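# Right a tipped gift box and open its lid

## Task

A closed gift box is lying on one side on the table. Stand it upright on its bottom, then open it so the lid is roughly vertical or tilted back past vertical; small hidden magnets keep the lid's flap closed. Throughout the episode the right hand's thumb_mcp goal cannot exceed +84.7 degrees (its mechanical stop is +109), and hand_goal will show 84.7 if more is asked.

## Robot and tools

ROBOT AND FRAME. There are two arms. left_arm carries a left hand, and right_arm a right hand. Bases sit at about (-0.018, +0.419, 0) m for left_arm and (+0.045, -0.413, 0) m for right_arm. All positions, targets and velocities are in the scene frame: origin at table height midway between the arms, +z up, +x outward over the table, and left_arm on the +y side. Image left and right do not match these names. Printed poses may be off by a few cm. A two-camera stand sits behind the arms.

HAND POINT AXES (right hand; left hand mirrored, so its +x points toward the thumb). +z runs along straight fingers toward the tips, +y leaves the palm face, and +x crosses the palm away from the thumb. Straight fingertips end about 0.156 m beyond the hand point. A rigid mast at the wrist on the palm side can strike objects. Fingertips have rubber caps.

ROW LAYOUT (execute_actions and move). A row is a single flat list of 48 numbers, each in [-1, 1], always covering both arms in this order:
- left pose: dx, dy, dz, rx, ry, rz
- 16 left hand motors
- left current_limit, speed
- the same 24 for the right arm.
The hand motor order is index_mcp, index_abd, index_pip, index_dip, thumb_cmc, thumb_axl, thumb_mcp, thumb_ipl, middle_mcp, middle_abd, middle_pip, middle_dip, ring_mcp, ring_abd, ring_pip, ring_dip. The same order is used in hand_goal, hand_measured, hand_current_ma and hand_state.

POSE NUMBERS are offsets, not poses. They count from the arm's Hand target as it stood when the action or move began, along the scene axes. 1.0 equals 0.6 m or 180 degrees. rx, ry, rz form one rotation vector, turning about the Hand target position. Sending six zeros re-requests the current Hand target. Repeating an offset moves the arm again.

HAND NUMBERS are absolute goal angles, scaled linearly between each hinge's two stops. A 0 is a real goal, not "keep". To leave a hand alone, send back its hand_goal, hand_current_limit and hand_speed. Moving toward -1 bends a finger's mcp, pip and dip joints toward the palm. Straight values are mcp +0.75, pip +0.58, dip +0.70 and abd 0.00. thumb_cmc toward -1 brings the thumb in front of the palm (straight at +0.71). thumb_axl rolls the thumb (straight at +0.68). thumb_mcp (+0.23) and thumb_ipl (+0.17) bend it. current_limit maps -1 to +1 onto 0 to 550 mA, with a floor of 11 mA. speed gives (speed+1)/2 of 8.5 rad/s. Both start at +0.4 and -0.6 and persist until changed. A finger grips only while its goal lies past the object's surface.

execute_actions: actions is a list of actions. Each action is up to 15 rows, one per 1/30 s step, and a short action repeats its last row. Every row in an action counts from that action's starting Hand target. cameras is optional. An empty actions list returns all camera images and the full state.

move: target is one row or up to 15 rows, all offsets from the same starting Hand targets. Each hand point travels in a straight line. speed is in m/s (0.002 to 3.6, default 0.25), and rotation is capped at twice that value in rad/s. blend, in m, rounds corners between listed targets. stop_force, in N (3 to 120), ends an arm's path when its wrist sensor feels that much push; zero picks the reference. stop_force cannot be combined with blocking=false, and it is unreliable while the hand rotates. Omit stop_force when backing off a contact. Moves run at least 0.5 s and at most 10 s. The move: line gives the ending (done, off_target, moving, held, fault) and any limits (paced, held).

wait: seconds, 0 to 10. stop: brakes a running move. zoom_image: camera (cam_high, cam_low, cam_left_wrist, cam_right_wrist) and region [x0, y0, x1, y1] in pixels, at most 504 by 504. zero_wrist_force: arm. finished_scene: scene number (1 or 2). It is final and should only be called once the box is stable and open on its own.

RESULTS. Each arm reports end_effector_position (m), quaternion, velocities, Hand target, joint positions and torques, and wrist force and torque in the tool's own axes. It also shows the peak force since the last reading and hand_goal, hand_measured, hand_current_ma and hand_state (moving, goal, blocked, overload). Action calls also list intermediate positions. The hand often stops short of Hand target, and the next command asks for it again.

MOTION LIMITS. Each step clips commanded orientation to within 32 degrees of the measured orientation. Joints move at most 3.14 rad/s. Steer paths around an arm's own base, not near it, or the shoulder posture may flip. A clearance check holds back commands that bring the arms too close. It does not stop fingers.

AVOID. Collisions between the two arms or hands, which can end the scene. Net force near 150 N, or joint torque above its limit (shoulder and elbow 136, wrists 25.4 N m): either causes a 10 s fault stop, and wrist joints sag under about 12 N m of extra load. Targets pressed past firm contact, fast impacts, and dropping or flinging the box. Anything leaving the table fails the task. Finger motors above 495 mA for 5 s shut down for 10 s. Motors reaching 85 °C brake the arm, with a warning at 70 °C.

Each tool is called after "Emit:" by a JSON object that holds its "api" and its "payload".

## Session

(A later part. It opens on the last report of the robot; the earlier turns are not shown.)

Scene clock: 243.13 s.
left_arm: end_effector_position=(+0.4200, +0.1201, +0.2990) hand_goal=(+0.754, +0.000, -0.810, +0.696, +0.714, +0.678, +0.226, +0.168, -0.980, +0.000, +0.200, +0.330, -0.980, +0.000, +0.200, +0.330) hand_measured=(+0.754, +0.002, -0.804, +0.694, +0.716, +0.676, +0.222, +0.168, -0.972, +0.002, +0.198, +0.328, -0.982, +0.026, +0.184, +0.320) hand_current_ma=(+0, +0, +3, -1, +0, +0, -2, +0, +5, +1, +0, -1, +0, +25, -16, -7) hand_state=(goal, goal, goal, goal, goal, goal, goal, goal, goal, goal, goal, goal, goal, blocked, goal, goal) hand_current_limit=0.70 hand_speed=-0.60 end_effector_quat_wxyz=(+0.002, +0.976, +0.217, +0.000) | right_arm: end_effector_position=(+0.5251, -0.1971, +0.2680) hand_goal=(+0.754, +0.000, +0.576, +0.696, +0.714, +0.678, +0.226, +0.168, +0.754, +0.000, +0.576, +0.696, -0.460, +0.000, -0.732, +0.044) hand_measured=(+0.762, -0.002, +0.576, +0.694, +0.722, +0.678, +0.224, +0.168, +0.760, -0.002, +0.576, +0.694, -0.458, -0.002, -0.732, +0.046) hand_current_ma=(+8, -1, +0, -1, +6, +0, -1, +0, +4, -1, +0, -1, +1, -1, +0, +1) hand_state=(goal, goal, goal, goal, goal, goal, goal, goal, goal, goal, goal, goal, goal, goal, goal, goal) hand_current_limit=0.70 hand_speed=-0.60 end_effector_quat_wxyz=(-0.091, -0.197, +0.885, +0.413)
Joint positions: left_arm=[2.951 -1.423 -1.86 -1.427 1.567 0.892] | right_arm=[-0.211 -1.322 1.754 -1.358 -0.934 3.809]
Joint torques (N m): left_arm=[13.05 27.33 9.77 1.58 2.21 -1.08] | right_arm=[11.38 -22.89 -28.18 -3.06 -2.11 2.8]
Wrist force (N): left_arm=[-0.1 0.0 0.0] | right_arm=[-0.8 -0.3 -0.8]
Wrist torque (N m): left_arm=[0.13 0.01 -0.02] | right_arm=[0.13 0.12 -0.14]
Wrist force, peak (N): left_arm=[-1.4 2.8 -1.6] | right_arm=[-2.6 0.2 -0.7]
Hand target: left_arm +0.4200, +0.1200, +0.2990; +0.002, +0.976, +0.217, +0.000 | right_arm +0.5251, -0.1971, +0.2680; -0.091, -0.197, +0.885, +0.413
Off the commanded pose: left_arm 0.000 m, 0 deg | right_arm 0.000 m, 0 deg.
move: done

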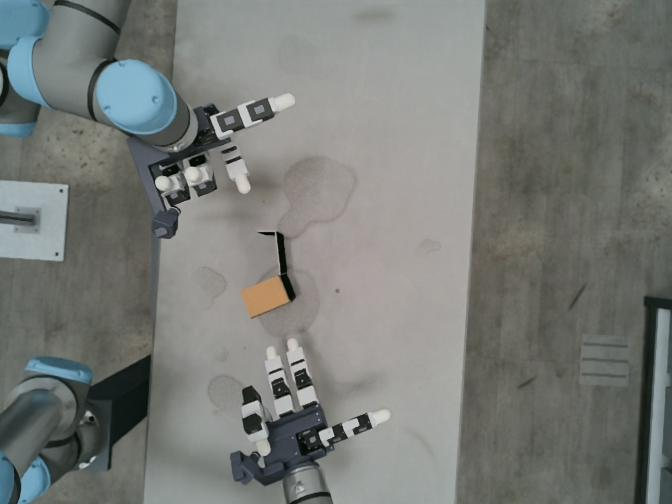

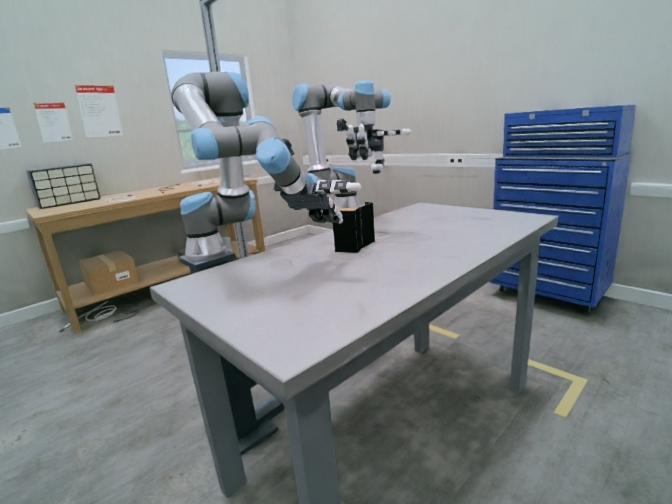

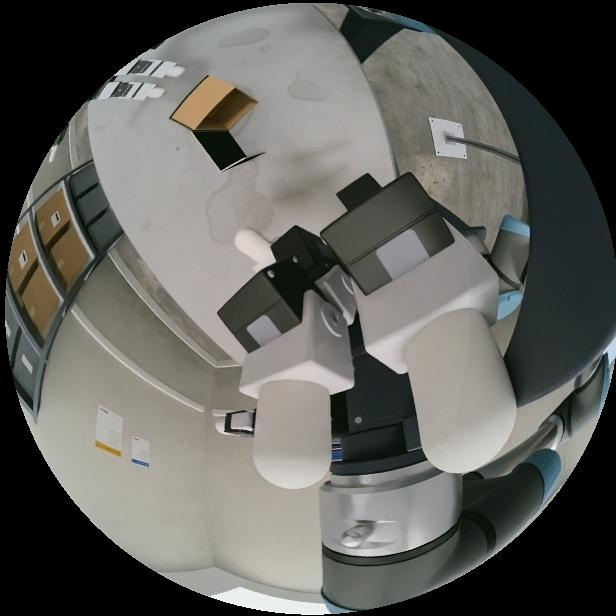

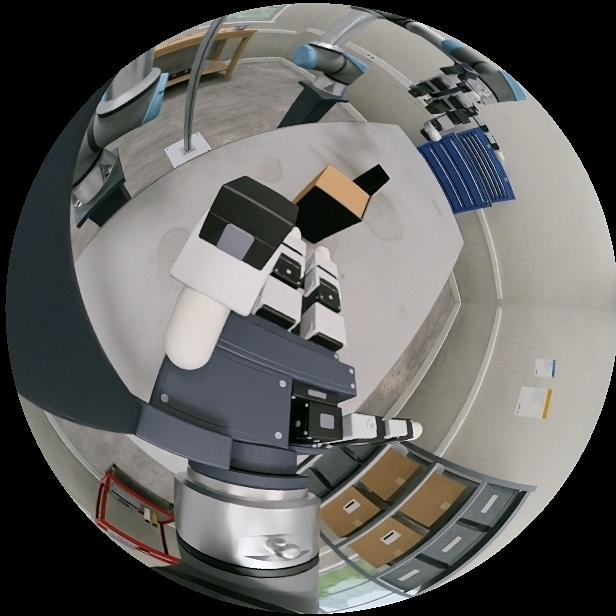

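Emit:
{"api": "move", "payload": {"target": [[-0.0312,-0.2133,0,0,0,0,0.7534,0,-0.8102,0.6957,0.714,0.678,0.226,0.168,-0.98,0,0.2,0.33,-0.98,0,0.2,0.33,0.7,-0.6,0,0,0,0,0,0,0.754,0,0.576,0.696,0.714,0.678,0.226,0.168,0.754,0,0.576,0.696,-0.46,0,-0.732,0.044,0.7,-0.6],[-0.0312,-0.2133,-0.2372,0,0,0,0.7534,0,-0.8102,0.6957,0.714,0.678,0.226,0.168,-0.98,0,0.2,0.33,-0.98,0,0.2,0.33,0.7,-0.6,-0.0328,0.0932,0.0033,0,0,0,0.754,0,0.576,0.696,0.714,0.678,0.226,0.168,0.754,0,0.576,0.696,-0.46,0,-0.732,0.044,0.7,-0.6],[0.016,-0.3145,-0.2372,0,0,0,0.7534,0,-0.8102,0.6957,0.714,0.678,0.226,0.168,-0.98,0,0.2,0.33,-0.98,0,0.2,0.33,0.7,-0.6,-0.0328,0.0932,0.0033,0,0,0,0.754,0,0.576,0.696,0.714,0.678,0.226,0.168,0.754,0,0.576,0.696,-0.46,0,-0.732,0.044,0.7,-0.6]], "speed": [0.2,0.15,0.05], "blend": [0.01,0.005,0], "cameras": ["cam_high","cam_low","cam_right_wrist"]}}

Emit:
{"api": "zoom_image", "payload": {"camera": "cam_high", "region": [180, 210, 350, 380]}}

Emit:
{"api": "zoom_image", "payload": {"camera": "cam_right_wrist", "region": [200, 50, 480, 330]}}

Emit:
{"api": "zoom_image", "payload": {"camera": "cam_low", "region": [290, 150, 410, 270]}}

Scene clock: 250.23 s.
left_arm: end_effector_position=(+0.4295, -0.0688, +0.1566) hand_goal=(+0.754, +0.000, -0.810, +0.696, +0.714, +0.678, +0.226, +0.168, -0.980, +0.000, +0.200, +0.330, -0.980, +0.000, +0.200, +0.330) hand_measured=(+0.754, +0.002, -0.804, +0.694, +0.714, +0.676, +0.222, +0.168, -0.972, +0.002, +0.198, +0.328, -0.982, +0.026, +0.184, +0.320) hand_current_ma=(+0, +0, +3, -1, +0, +0, -2, +0, +5, +1, +0, -1, +0, +25, -16, -7) hand_state=(goal, goal, goal, goal, goal, goal, goal, goal, goal, goal, goal, goal, goal, blocked, goal, goal) hand_current_limit=0.70 hand_speed=-0.60 end_effector_quat_wxyz=(+0.002, +0.976, +0.217, +0.000) end_effector_velocity=(-0.001, +0.001, +0.000) end_effector_angular_velocity=(-0.001, +0.001, -0.001) | right_arm: end_effector_position=(+0.5054, -0.1412, +0.2700) hand_goal=(+0.754, +0.000, +0.576, +0.696, +0.714, +0.678, +0.226, +0.168, +0.754, +0.000, +0.576, +0.696, -0.460, +0.000, -0.732, +0.044) hand_measured=(+0.762, -0.002, +0.576, +0.694, +0.722, +0.678, +0.224, +0.168, +0.760, -0.002, +0.576, +0.694, -0.458, -0.002, -0.732, +0.046) hand_current_ma=(+8, -1, +0, -1, +6, +0, -1, +0, +4, -1, +0, -1, +1, -1, +0, +1) hand_state=(goal, goal, goal, goal, goal, goal, goal, goal, goal, goal, goal, goal, goal, goal, goal, goal) hand_current_limit=0.70 hand_speed=-0.60 end_effector_quat_wxyz=(-0.091, -0.197, +0.885, +0.413)
Joint positions: left_arm=[2.606 -1.84 -1.797 -1.071 1.568 0.547] | right_arm=[-0.115 -1.365 1.817 -1.439 -0.879 3.909]
Joint velocities: left_arm=[0.002 0.003 -0.005 0.002 -0.001 0.003] | right_arm=[within noise]
Joint torques (N m): left_arm=[13.14 42.99 8.11 4.55 2.36 1.66] | right_arm=[-13.49 -20.55 -27.98 0.7 -2.04 -2.88]
Wrist force (N): left_arm=[0.1 0.1 0.0] | right_arm=[-0.8 0.2 -0.6]
Wrist torque (N m): left_arm=[0.14 0.00 0.05] | right_arm=[0.19 0.13 -0.14]
Wrist force, peak (N): left_arm=[-0.7 2.0 -1.7] | right_arm=[-1.3 -0.1 -1.1]
Hand target: left_arm +0.4296, -0.0687, +0.1566; +0.002, +0.976, +0.217, +0.000 | right_arm +0.5054, -0.1412, +0.2700; -0.091, -0.197, +0.885, +0.413
Off the commanded pose: left_arm 0.000 m, 0 deg | right_arm 0.000 m, 0 deg.
move: done
Images, in order (width x height): cam_high 672x504, cam_low 672x504, cam_right_wrist 616x616.

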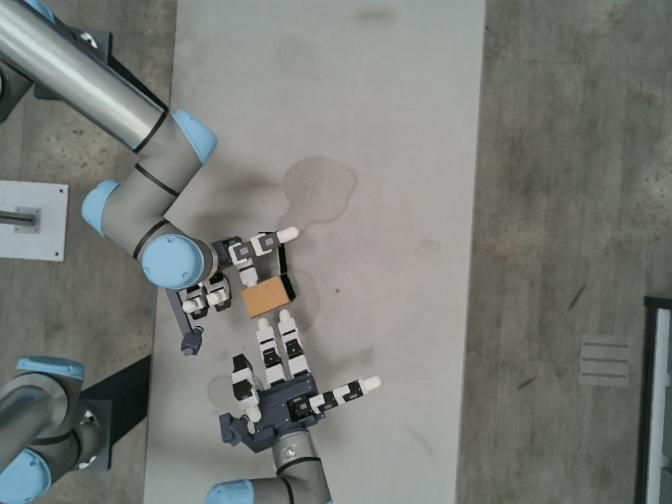

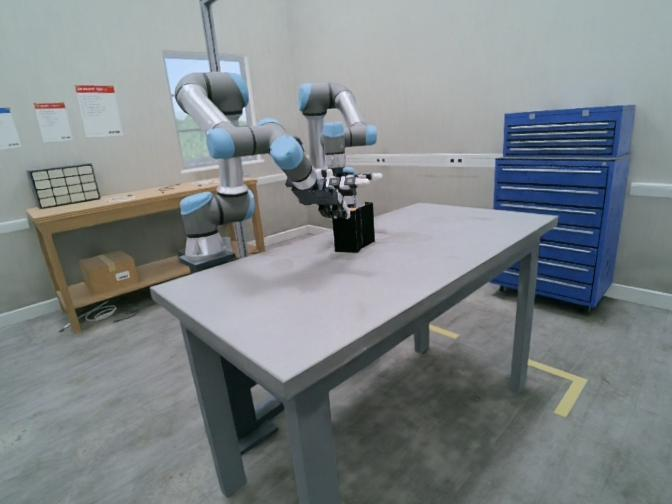

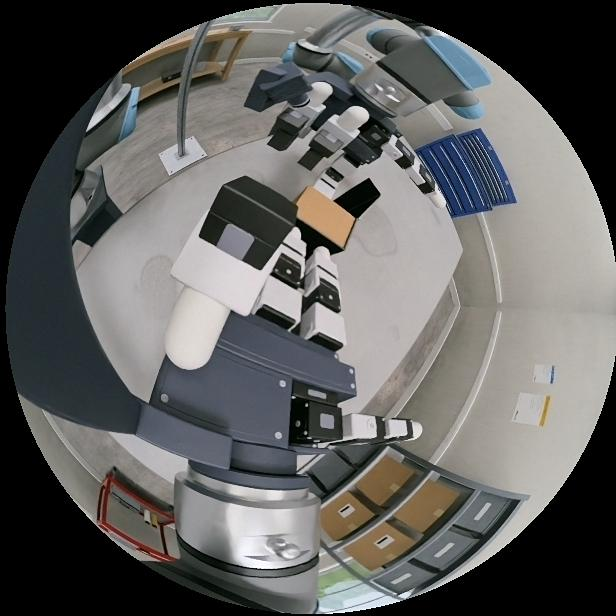

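Scaled by 2.965.

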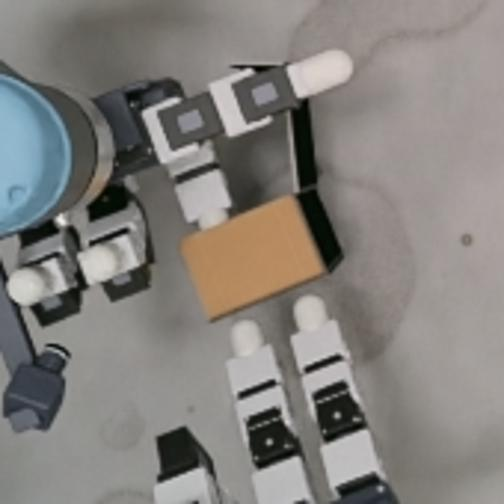

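Scaled by 1.800 from the camera's 616x616 image, which has a finer 880x880 frame.

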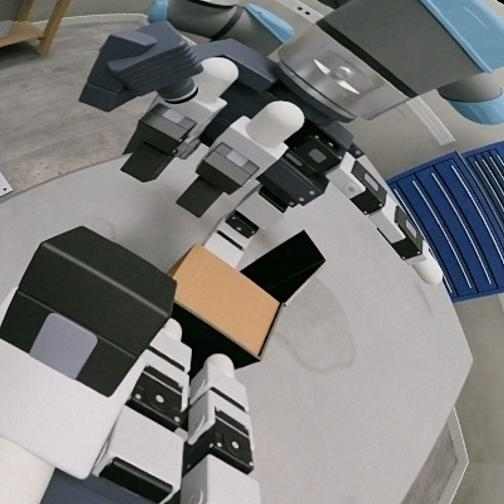

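Scaled by 4.200.

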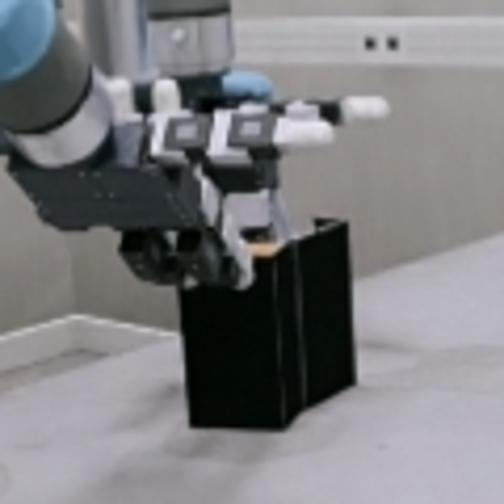

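Emit:
{"api": "move", "payload": {"target": [[0,0,0.0135,0,0,0,0.7534,0,-0.8102,0.6957,0.714,0.678,0.226,0.168,-0.98,0,0.2,0.33,-0.98,0,0.2,0.33,0.7,-0.6,0,0,0,0,0,0,0.754,0,0.576,0.696,0.714,0.678,0.226,0.168,0.754,0,0.576,0.696,-0.46,0,-0.732,0.044,0.7,-0.6],[0.00838,-0.01797,0.0207,0,0,0,0.7534,0,-0.8102,0.6957,0.714,0.678,0.226,0.168,-0.98,0,0.2,0.33,-0.98,0,0.2,0.33,0.7,-0.6,0.00852,-0.01828,-0.0035,0,0,0,0.754,0,0.576,0.696,0.714,0.678,0.226,0.168,0.754,0,0.576,0.696,-0.46,0,-0.732,0.044,0.7,-0.6],[0.01697,-0.0364,0.0253,0,0,0,0.7534,0,-0.8102,0.6957,0.714,0.678,0.226,0.168,-0.98,0,0.2,0.33,-0.98,0,0.2,0.33,0.7,-0.6,0.0169,-0.03625,-0.0087,0,0,0,0.754,0,0.576,0.696,0.714,0.678,0.226,0.168,0.754,0,0.576,0.696,-0.46,0,-0.732,0.044,0.7,-0.6]], "speed": 0.025, "blend": [0.003,0.005,0], "cameras": ["cam_high","cam_low","cam_right_wrist"]}}

Emit:
{"api": "zoom_image", "payload": {"camera": "cam_high", "region": [180, 210, 350, 380]}}

Emit:
{"api": "zoom_image", "payload": {"camera": "cam_right_wrist", "region": [200, 50, 480, 330]}}

Emit:
{"api": "zoom_image", "payload": {"camera": "cam_low", "region": [290, 150, 410, 270]}}

Scene clock: 253.10 s.
left_arm: end_effector_position=(+0.4397, -0.0906, +0.1718) hand_goal=(+0.754, +0.000, -0.810, +0.696, +0.714, +0.678, +0.226, +0.168, -0.980, +0.000, +0.200, +0.330, -0.980, +0.000, +0.200, +0.330) hand_measured=(+0.762, +0.002, -0.800, +0.700, +0.714, +0.676, +0.222, +0.168, -0.972, +0.002, +0.198, +0.328, -0.982, +0.026, +0.184, +0.320) hand_current_ma=(+6, +0, +7, +1, +0, +0, -2, +0, +5, +1, +0, -1, +0, +25, -16, -7) hand_state=(goal, goal, goal, goal, goal, goal, goal, goal, goal, goal, goal, goal, goal, blocked, goal, goal) hand_current_limit=0.70 hand_speed=-0.60 end_effector_quat_wxyz=(+0.002, +0.976, +0.217, +0.000) | right_arm: end_effector_position=(+0.5156, -0.1631, +0.2647) hand_goal=(+0.754, +0.000, +0.576, +0.696, +0.714, +0.678, +0.226, +0.168, +0.754, +0.000, +0.576, +0.696, -0.460, +0.000, -0.732, +0.044) hand_measured=(+0.762, -0.002, +0.576, +0.694, +0.722, +0.678, +0.224, +0.168, +0.760, -0.002, +0.576, +0.694, -0.458, -0.002, -0.732, +0.046) hand_current_ma=(+8, -1, +0, -1, +6, +0, -1, +0, +4, -1, +0, -1, +1, -1, +0, +1) hand_state=(goal, goal, goal, goal, goal, goal, goal, goal, goal, goal, goal, goal, goal, goal, goal, goal) hand_current_limit=0.70 hand_speed=-0.60 end_effector_quat_wxyz=(-0.091, -0.197, +0.885, +0.413)
Joint positions: left_arm=[2.584 -1.874 -1.708 -1.126 1.568 0.525] | right_arm=[-0.153 -1.339 1.793 -1.416 -0.9 3.869]
Joint torques (N m): left_arm=[6.29 44.89 7.69 4.48 2.3 1.24] | right_arm=[12.1 -39.79 -16.55 -2.3 1.28 2.45]
Wrist force (N): left_arm=[0.0 0.2 0.9] | right_arm=[-0.9 0.0 -0.4]
Wrist torque (N m): left_arm=[0.10 0.01 0.05] | right_arm=[0.15 0.13 -0.14]
Wrist force, peak (N): left_arm=[0.2 0.5 1.0] | right_arm=[-1.4 -0.1 -0.9]
Hand target: left_arm +0.4398, -0.0905, +0.1718; +0.002, +0.976, +0.217, +0.000 | right_arm +0.5155, -0.1629, +0.2648; -0.091, -0.197, +0.885, +0.413
Off the commanded pose: left_arm 0.000 m, 0 deg | right_arm 0.000 m, 0 deg.
move: done
Images, in order (width x height): cam_high 672x504, cam_low 672x504, cam_right_wrist 616x616.

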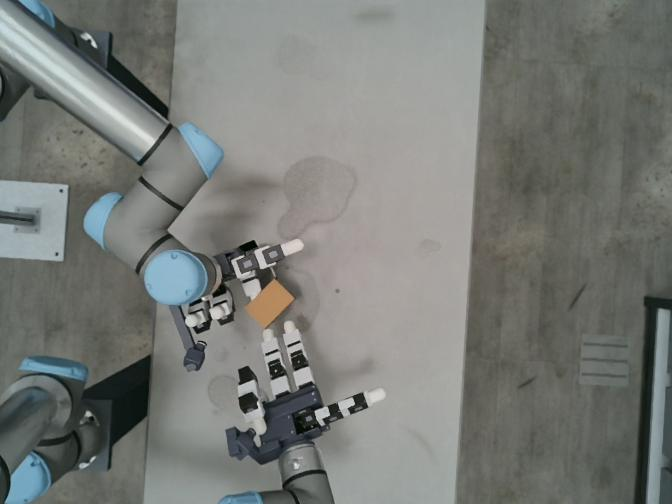

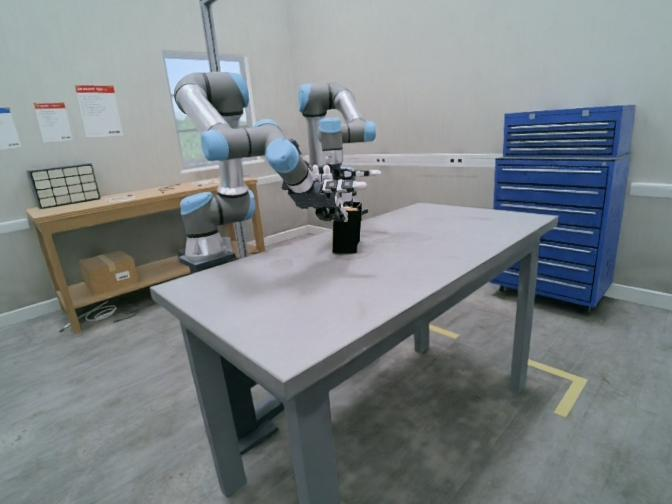

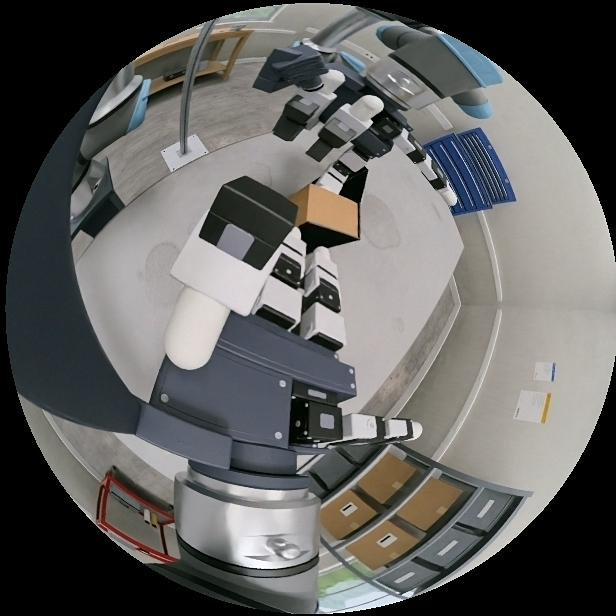

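Scaled by 2.965.

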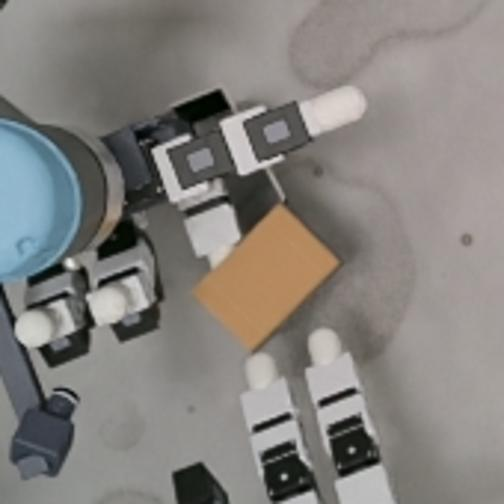

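Scaled by 1.800 from the camera's 616x616 image, which has a finer 880x880 frame.

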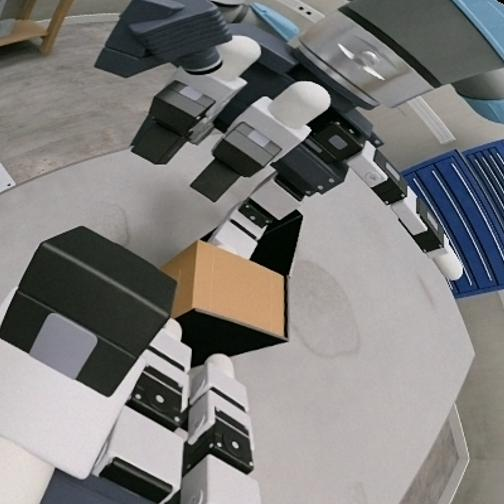

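Scaled by 4.200.

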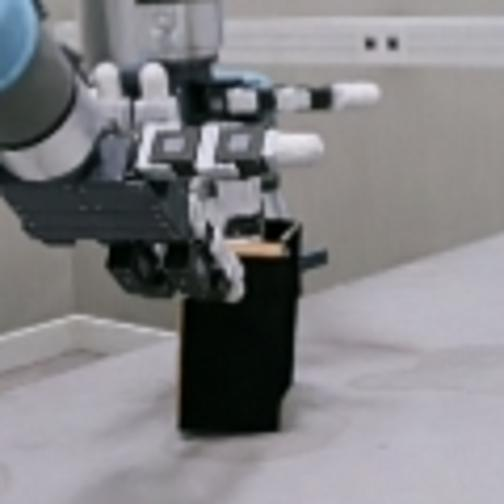

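Emit:
{"api": "move", "payload": {"target": [[0,0,-0.02,0,0,0,0.7534,0,-0.8102,0.6957,0.714,0.678,0.226,0.168,-0.98,0,0.2,0.33,-0.98,0,0.2,0.33,0.7,-0.6,0.0282,-0.0604,0.01,0,0,0,0.754,0,0.576,0.696,0.714,0.678,0.226,0.168,0.754,0,0.576,0.696,-0.46,0,-0.732,0.044,0.7,-0.6],[0,0,-0.0201,0,0,0,0.7534,0,0.576,0.6957,0.714,0.678,0.226,0.168,-0.98,0,0.2,0.33,-0.98,0,0.2,0.33,0.7,-0.6,0.0825,0.0188,0.0088,0,0,0.1333,0.754,0,0.576,0.696,0.714,0.678,0.226,0.168,0.754,0,0.576,0.696,-0.46,0,-0.732,0.044,0.7,-0.6],[-0.05,0.2,0.22,0,0,0.1333,0.7534,0,0.576,0.6957,0.714,0.678,0.226,0.168,-0.98,0,0.2,0.33,-0.98,0,0.2,0.33,0.7,-0.6,0.0825,0.0188,0.0088,0,0,0.1333,0.754,0,0.576,0.696,0.714,0.678,0.226,0.168,0.754,0,0.576,0.696,-0.46,0,-0.732,0.044,0.7,-0.6]], "speed": [0.04,0.15,0.25], "blend": [0.003,0,0], "cameras": ["cam_high","cam_low","cam_right_wrist","cam_left_wrist"]}}

Emit:
{"api": "zoom_image", "payload": {"camera": "cam_high", "region": [200, 210, 340, 350]}}

Emit:
{"api": "zoom_image", "payload": {"camera": "cam_low", "region": [290, 150, 410, 270]}}

Scene clock: 265.57 s.
left_arm: end_effector_position=(+0.4099, +0.0295, +0.3038) hand_goal=(+0.754, +0.000, +0.576, +0.696, +0.714, +0.678, +0.226, +0.168, -0.980, +0.000, +0.200, +0.330, -0.980, +0.000, +0.200, +0.330) hand_measured=(+0.752, +0.000, +0.574, +0.698, +0.714, +0.676, +0.222, +0.168, -0.972, +0.002, +0.198, +0.328, -0.982, +0.026, +0.184, +0.320) hand_current_ma=(-1, +0, -1, +1, +0, +0, -2, +0, +5, +1, +0, -1, +0, +25, -16, -7) hand_state=(goal, goal, goal, goal, goal, goal, goal, goal, goal, goal, goal, goal, goal, blocked, goal, goal) hand_current_limit=0.70 hand_speed=-0.60 end_effector_quat_wxyz=(+0.002, +0.910, +0.415, +0.001) | right_arm: end_effector_position=(+0.5650, -0.1517, +0.2700) hand_goal=(+0.754, +0.000, +0.576, +0.696, +0.714, +0.678, +0.226, +0.168, +0.754, +0.000, +0.576, +0.696, -0.460, +0.000, -0.732, +0.044) hand_measured=(+0.762, -0.002, +0.576, +0.694, +0.722, +0.678, +0.224, +0.168, +0.760, -0.002, +0.576, +0.694, -0.458, -0.002, -0.732, +0.046) hand_current_ma=(+8, -1, +0, -1, +6, +0, -1, +0, +4, -1, +0, -1, +1, -1, +0, +1) hand_state=(goal, goal, goal, goal, goal, goal, goal, goal, goal, goal, goal, goal, goal, goal, goal, goal) hand_current_limit=0.70 hand_speed=-0.60 end_effector_quat_wxyz=(-0.175, -0.376, +0.824, +0.385)
Joint positions: left_arm=[2.677 -1.542 -1.74 -1.426 1.57 0.199] | right_arm=[-0.024 -1.022 1.291 -1.083 -1.084 3.6]
Joint torques (N m): left_arm=[-12.6 30.96 9.38 1.37 2.02 -1.18] | right_arm=[-13.41 -40.19 -28.26 1.17 3.14 3.02]
Wrist force (N): left_arm=[0.2 0.2 0.2] | right_arm=[-1.1 -0.2 -0.7]
Wrist torque (N m): left_arm=[0.11 0.00 -0.03] | right_arm=[0.12 0.16 -0.30]
Wrist force, peak (N): left_arm=[-0.2 2.5 1.8] | right_arm=[-1.9 -0.2 -0.9]
Hand target: left_arm +0.4098, +0.0295, +0.3038; +0.002, +0.910, +0.415, +0.001 | right_arm +0.5650, -0.1517, +0.2700; -0.175, -0.376, +0.824, +0.385
Off the commanded pose: left_arm 0.000 m, 0 deg | right_arm 0.000 m, 0 deg.
move: done

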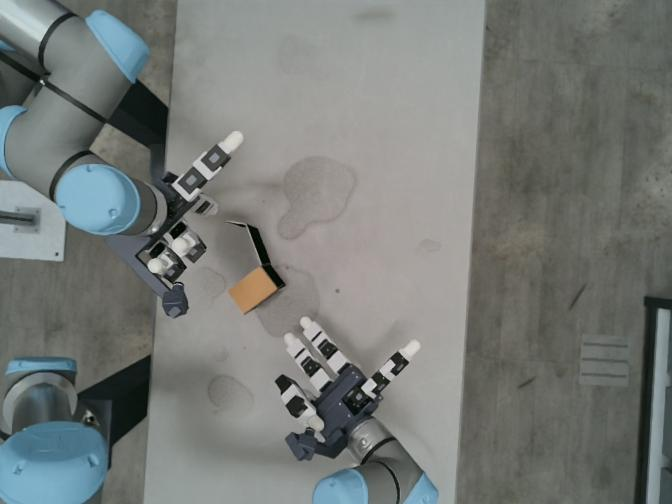

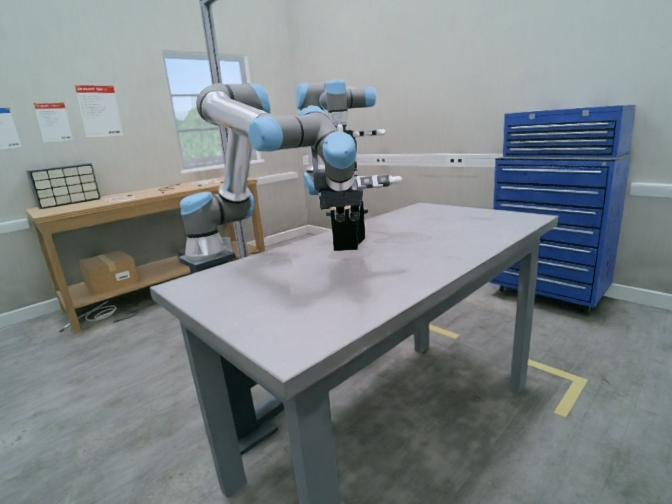

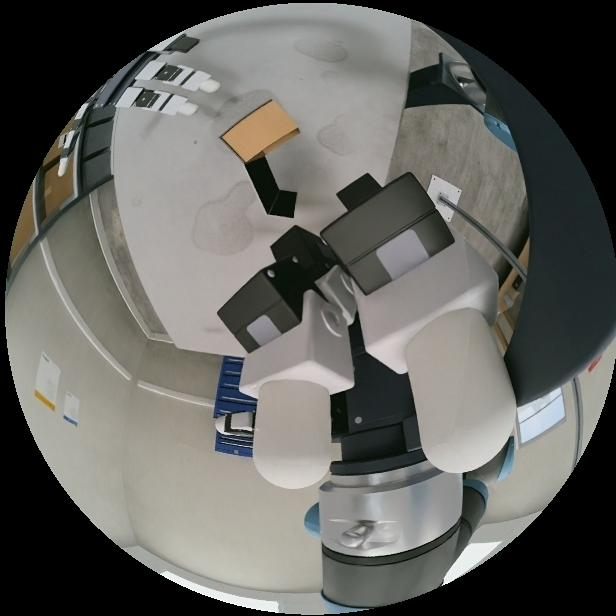

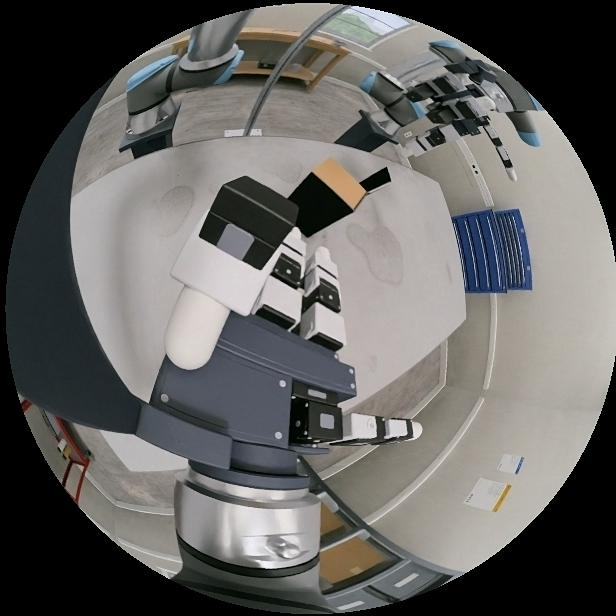

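Scaled by 3.600.

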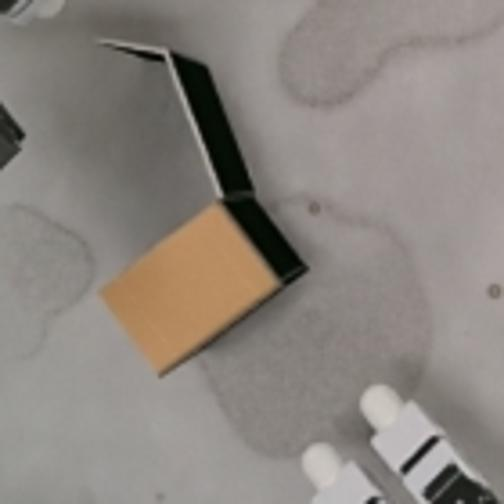

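Scaled by 4.200.

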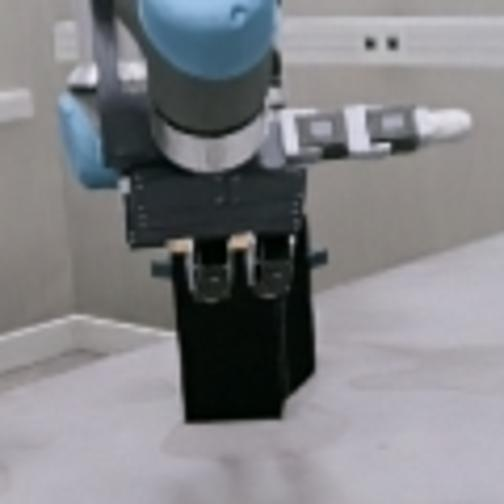

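Emit:
{"api": "execute_actions", "payload": {"actions": [], "cameras": ["all"]}}

Emit:
{"api": "zoom_image", "payload": {"camera": "cam_high", "region": [190, 200, 350, 360]}}

Scene clock: 266.57 s.
left_arm: end_effector_position=(+0.4098, +0.0295, +0.3038) hand_goal=(+0.754, +0.000, +0.576, +0.696, +0.714, +0.678, +0.226, +0.168, -0.980, +0.000, +0.200, +0.330, -0.980, +0.000, +0.200, +0.330) hand_measured=(+0.752, +0.000, +0.574, +0.698, +0.714, +0.676, +0.222, +0.168, -0.972, +0.002, +0.198, +0.328, -0.982, +0.026, +0.184, +0.320) hand_current_ma=(-1, +0, -1, +1, +0, +0, -2, +0, +5, +1, +0, -1, +0, +25, -16, -7) hand_state=(goal, goal, goal, goal, goal, goal, goal, goal, goal, goal, goal, goal, goal, blocked, goal, goal) hand_current_limit=0.70 hand_speed=-0.60 end_effector_quat_wxyz=(+0.002, +0.910, +0.415, +0.001) | right_arm: end_effector_position=(+0.5650, -0.1517, +0.2700) hand_goal=(+0.754, +0.000, +0.576, +0.696, +0.714, +0.678, +0.226, +0.168, +0.754, +0.000, +0.576, +0.696, -0.460, +0.000, -0.732, +0.044) hand_measured=(+0.762, -0.002, +0.576, +0.694, +0.722, +0.678, +0.224, +0.168, +0.760, -0.002, +0.576, +0.694, -0.458, -0.002, -0.732, +0.046) hand_current_ma=(+8, -1, +0, -1, +6, +0, -1, +0, +4, -1, +0, -1, +1, -1, +0, +1) hand_state=(goal, goal, goal, goal, goal, goal, goal, goal, goal, goal, goal, goal, goal, goal, goal, goal) hand_current_limit=0.70 hand_speed=-0.60 end_effector_quat_wxyz=(-0.175, -0.376, +0.824, +0.385)
Joint positions: left_arm=[2.677 -1.542 -1.74 -1.426 1.57 0.199] | right_arm=[-0.024 -1.022 1.291 -1.083 -1.084 3.6]
Joint velocities: within noise
Joint torques (N m): left_arm=[-11.81 32.67 9.28 1.48 0.72 -1.4] | right_arm=[-14.77 -39.78 -28.82 1.14 3.2 2.94]
Wrist force (N): left_arm=[0.0 0.3 0.3] | right_arm=[-1.5 0.0 -0.8]
Wrist torque (N m): left_arm=[0.11 0.03 -0.03] | right_arm=[0.17 0.21 -0.32]
Wrist force, peak (N): left_arm=[-0.2 0.5 0.3] | right_arm=[-1.5 0.0 -0.8]
Hand target: left_arm +0.4098, +0.0295, +0.3038; +0.002, +0.910, +0.415, +0.001 | right_arm +0.5650, -0.1517, +0.2700; -0.175, -0.376, +0.824, +0.385
Off the commanded pose: left_arm 0.000 m, 0 deg | right_arm 0.000 m, 0 deg.

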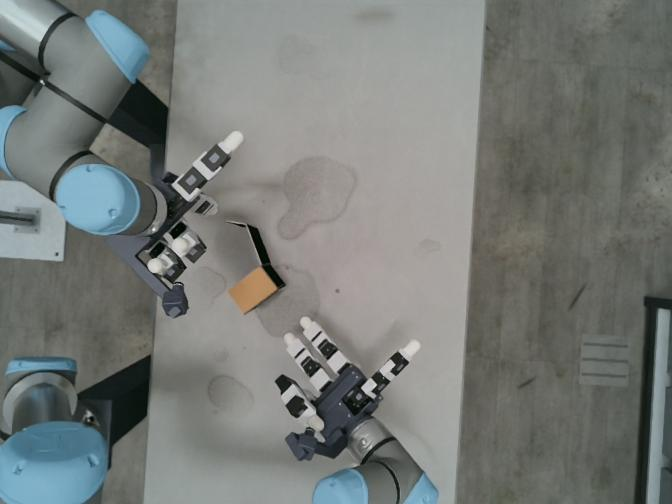

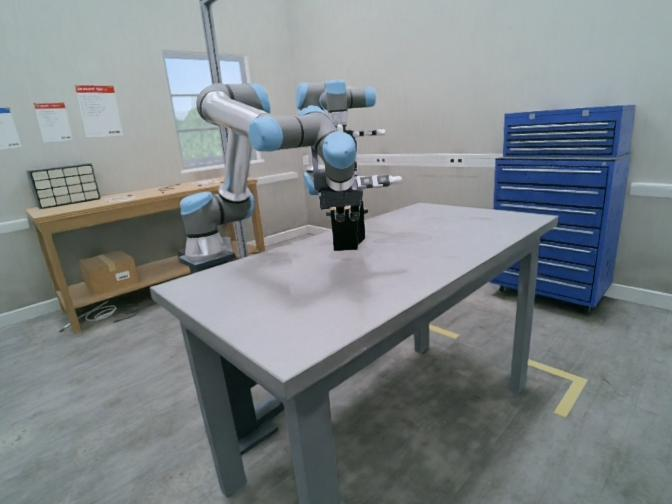

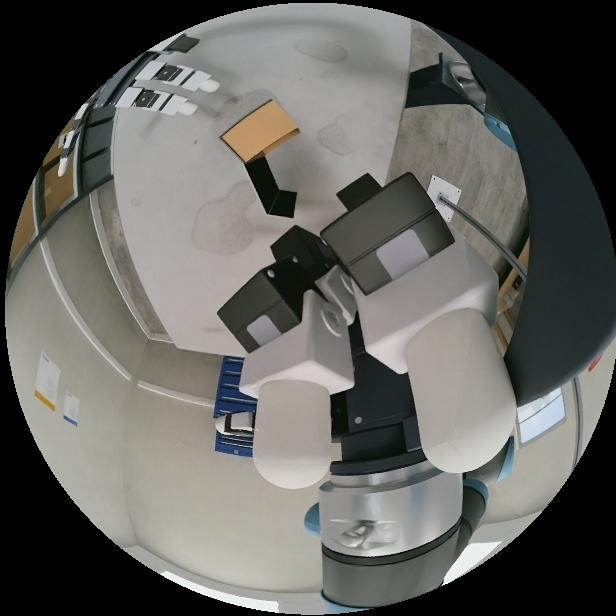

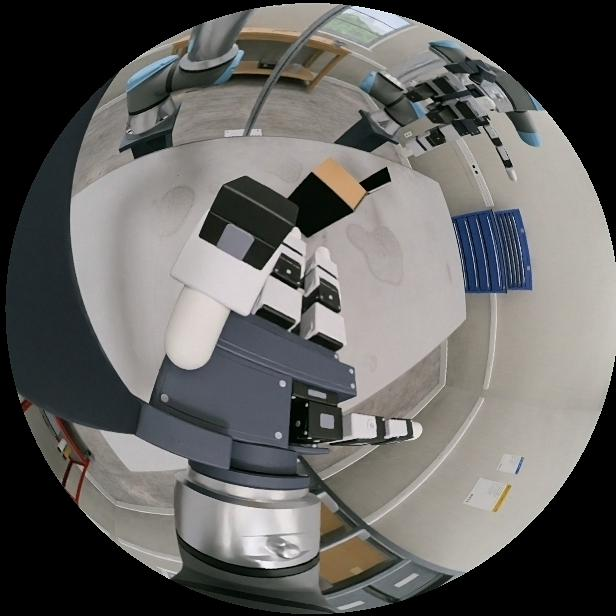

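Scaled by 3.150.

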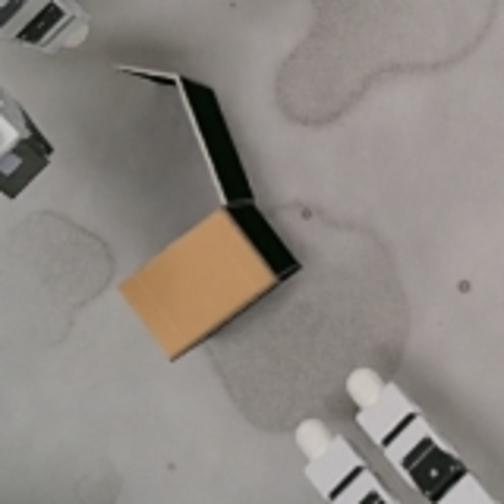

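Emit:
{"api": "zoom_image", "payload": {"camera": "cam_high", "region": [220, 250, 295, 325]}}

Emit:
{"api": "zoom_image", "payload": {"camera": "cam_high", "region": [215, 210, 290, 285]}}

Emit:
{"api": "zoom_image", "payload": {"camera": "cam_low", "region": [290, 170, 410, 270]}}

Scaled by 6.720.

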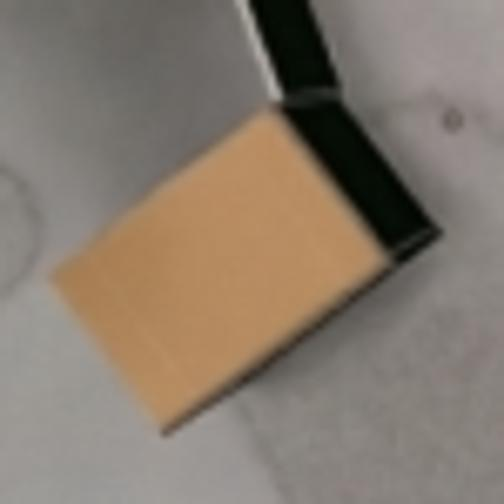

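Scaled by 6.720.

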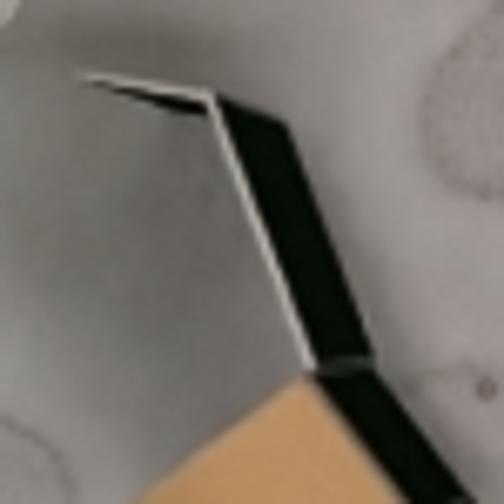

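Scaled by 4.200.

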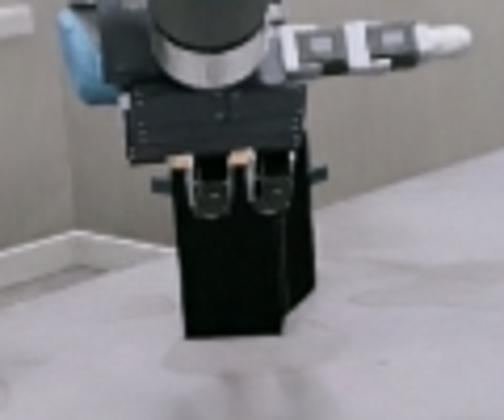

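Emit:
{"api": "move", "payload": {"target": [[-0.0667,0.1667,0.16,0,0,0,0.754,0,0.576,0.696,0.714,0.678,0.226,0.168,-0.98,0,0.2,0.33,-0.98,0,0.2,0.33,0.7,-0.6, 0,0,0.15,0,0,0,0.754,0,0.576,0.696,0.714,0.678,0.226,0.168,0.754,0,0.576,0.696,-0.46,0,-0.732,0.044,0.7,-0.6],[-0.1833,0.5,0.16,0,0,0,0.754,0,0.576,0.696,0.714,0.678,0.226,0.168,-0.98,0,0.2,0.33,-0.98,0,0.2,0.33,0.7,-0.6, -0.1083,0.2033,0.15,-0.2237,-0.1682,-0.127,0.754,0,0.576,0.696,0.714,0.678,0.226,0.168,0.754,0,0.576,0.696,-0.46,0,-0.732,0.044,0.7,-0.6],[-0.1833,0.5,0.16,0,0,0,0.754,0,0.576,0.696,0.714,0.678,0.226,0.168,-0.98,0,0.2,0.33,-0.98,0,0.2,0.33,0.7,-0.6, -0.2583,0.4258,0.15,-0.2237,-0.1682,-0.127,0.754,0,0.576,0.696,0.714,0.678,0.226,0.168,0.754,0,0.576,0.696,-0.46,0,-0.732,0.044,0.7,-0.6]], "speed": 0.2, "blend": 0.02, "cameras": ["cam_high", "cam_low", "cam_right_wrist"]}}

Scene clock: 285.07 s.
left_arm: end_effector_position=(+0.2998, +0.3295, +0.3998) hand_goal=(+0.754, +0.000, +0.576, +0.696, +0.714, +0.678, +0.226, +0.168, -0.980, +0.000, +0.200, +0.330, -0.980, +0.000, +0.200, +0.330) hand_measured=(+0.752, +0.000, +0.574, +0.698, +0.714, +0.676, +0.222, +0.168, -0.972, +0.002, +0.198, +0.328, -0.982, +0.026, +0.184, +0.320) hand_current_ma=(-1, +0, -1, +1, +0, +0, -2, +0, +5, +1, +0, -1, +0, +25, -16, -7) hand_state=(goal, goal, goal, goal, goal, goal, goal, goal, goal, goal, goal, goal, goal, blocked, goal, goal) hand_current_limit=0.70 hand_speed=-0.60 end_effector_quat_wxyz=(+0.002, +0.910, +0.415, +0.001) | right_arm: end_effector_position=(+0.4101, +0.1037, +0.3600) hand_goal=(+0.754, +0.000, +0.576, +0.696, +0.714, +0.678, +0.226, +0.168, +0.754, +0.000, +0.576, +0.696, -0.460, +0.000, -0.732, +0.044) hand_measured=(+0.754, -0.002, +0.576, +0.694, +0.716, +0.678, +0.224, +0.168, +0.754, -0.002, +0.576, +0.694, -0.454, -0.002, -0.732, +0.046) hand_current_ma=(+0, -1, +0, -1, +0, +0, -2, +0, +0, -1, +0, -1, +3, -1, +0, +1) hand_state=(goal, goal, goal, goal, goal, goal, goal, goal, goal, goal, goal, goal, goal, goal, goal, goal) hand_current_limit=0.70 hand_speed=-0.60 end_effector_quat_wxyz=(+0.001, -0.214, +0.977, +0.000)
Joint positions: left_arm=[3.563 -0.898 -1.895 -1.917 1.566 1.085] | right_arm=[0.649 -1.415 1.398 -1.555 -1.571 4.895]
Joint torques (N m): left_arm=[-10.34 -14.01 30.32 4.28 1.75 1.48] | right_arm=[9.21 -40.78 -17.5 -3.83 -1.61 0.86]
Wrist force (N): left_arm=[0.1 0.4 0.0] | right_arm=[0.7 -0.1 -0.5]
Wrist torque (N m): left_arm=[0.15 -0.01 0.08] | right_arm=[0.07 -0.09 0.04]
Wrist force, peak (N): left_arm=[-0.8 1.7 1.3] | right_arm=[0.6 2.4 -0.1]
Hand target: left_arm +0.2998, +0.3295, +0.3998; +0.002, +0.910, +0.415, +0.001 | right_arm +0.4101, +0.1038, +0.3600; +0.001, -0.214, +0.977, +0.000
Off the commanded pose: left_arm 0.000 m, 0 deg | right_arm 0.000 m, 0 deg.
move: done
Images, in order (width x height): cam_high 672x504, cam_low 672x504, cam_right_wrist 616x616.

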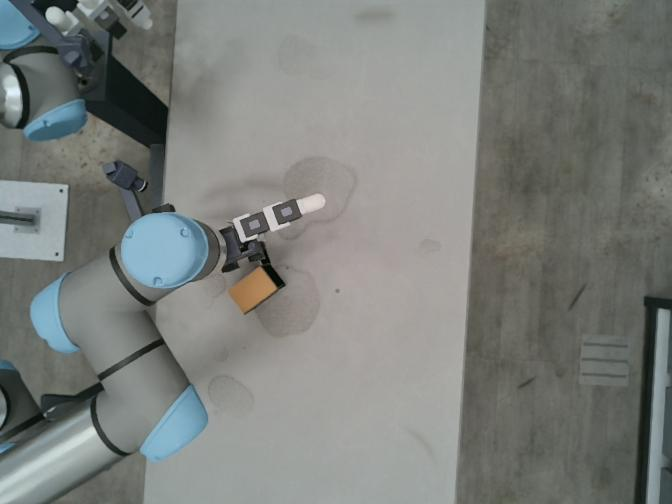

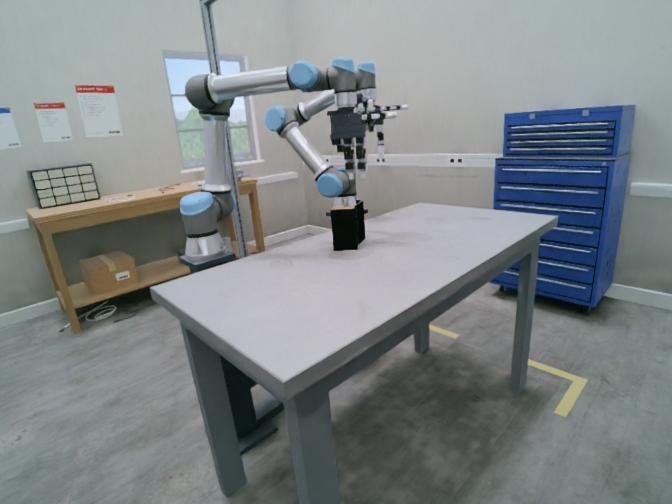

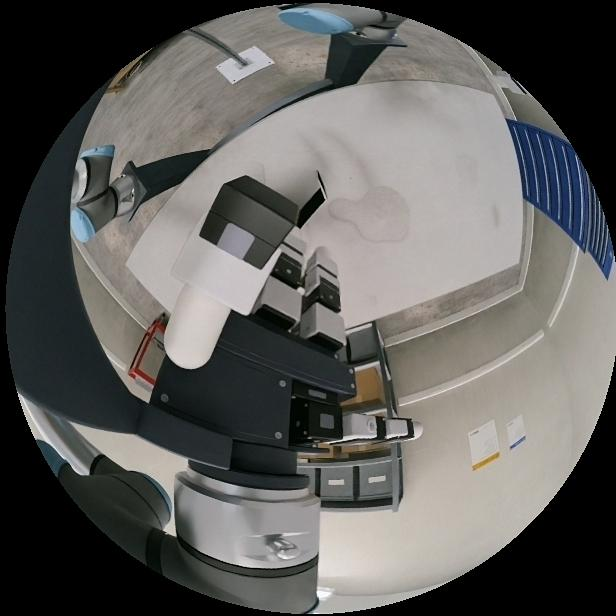

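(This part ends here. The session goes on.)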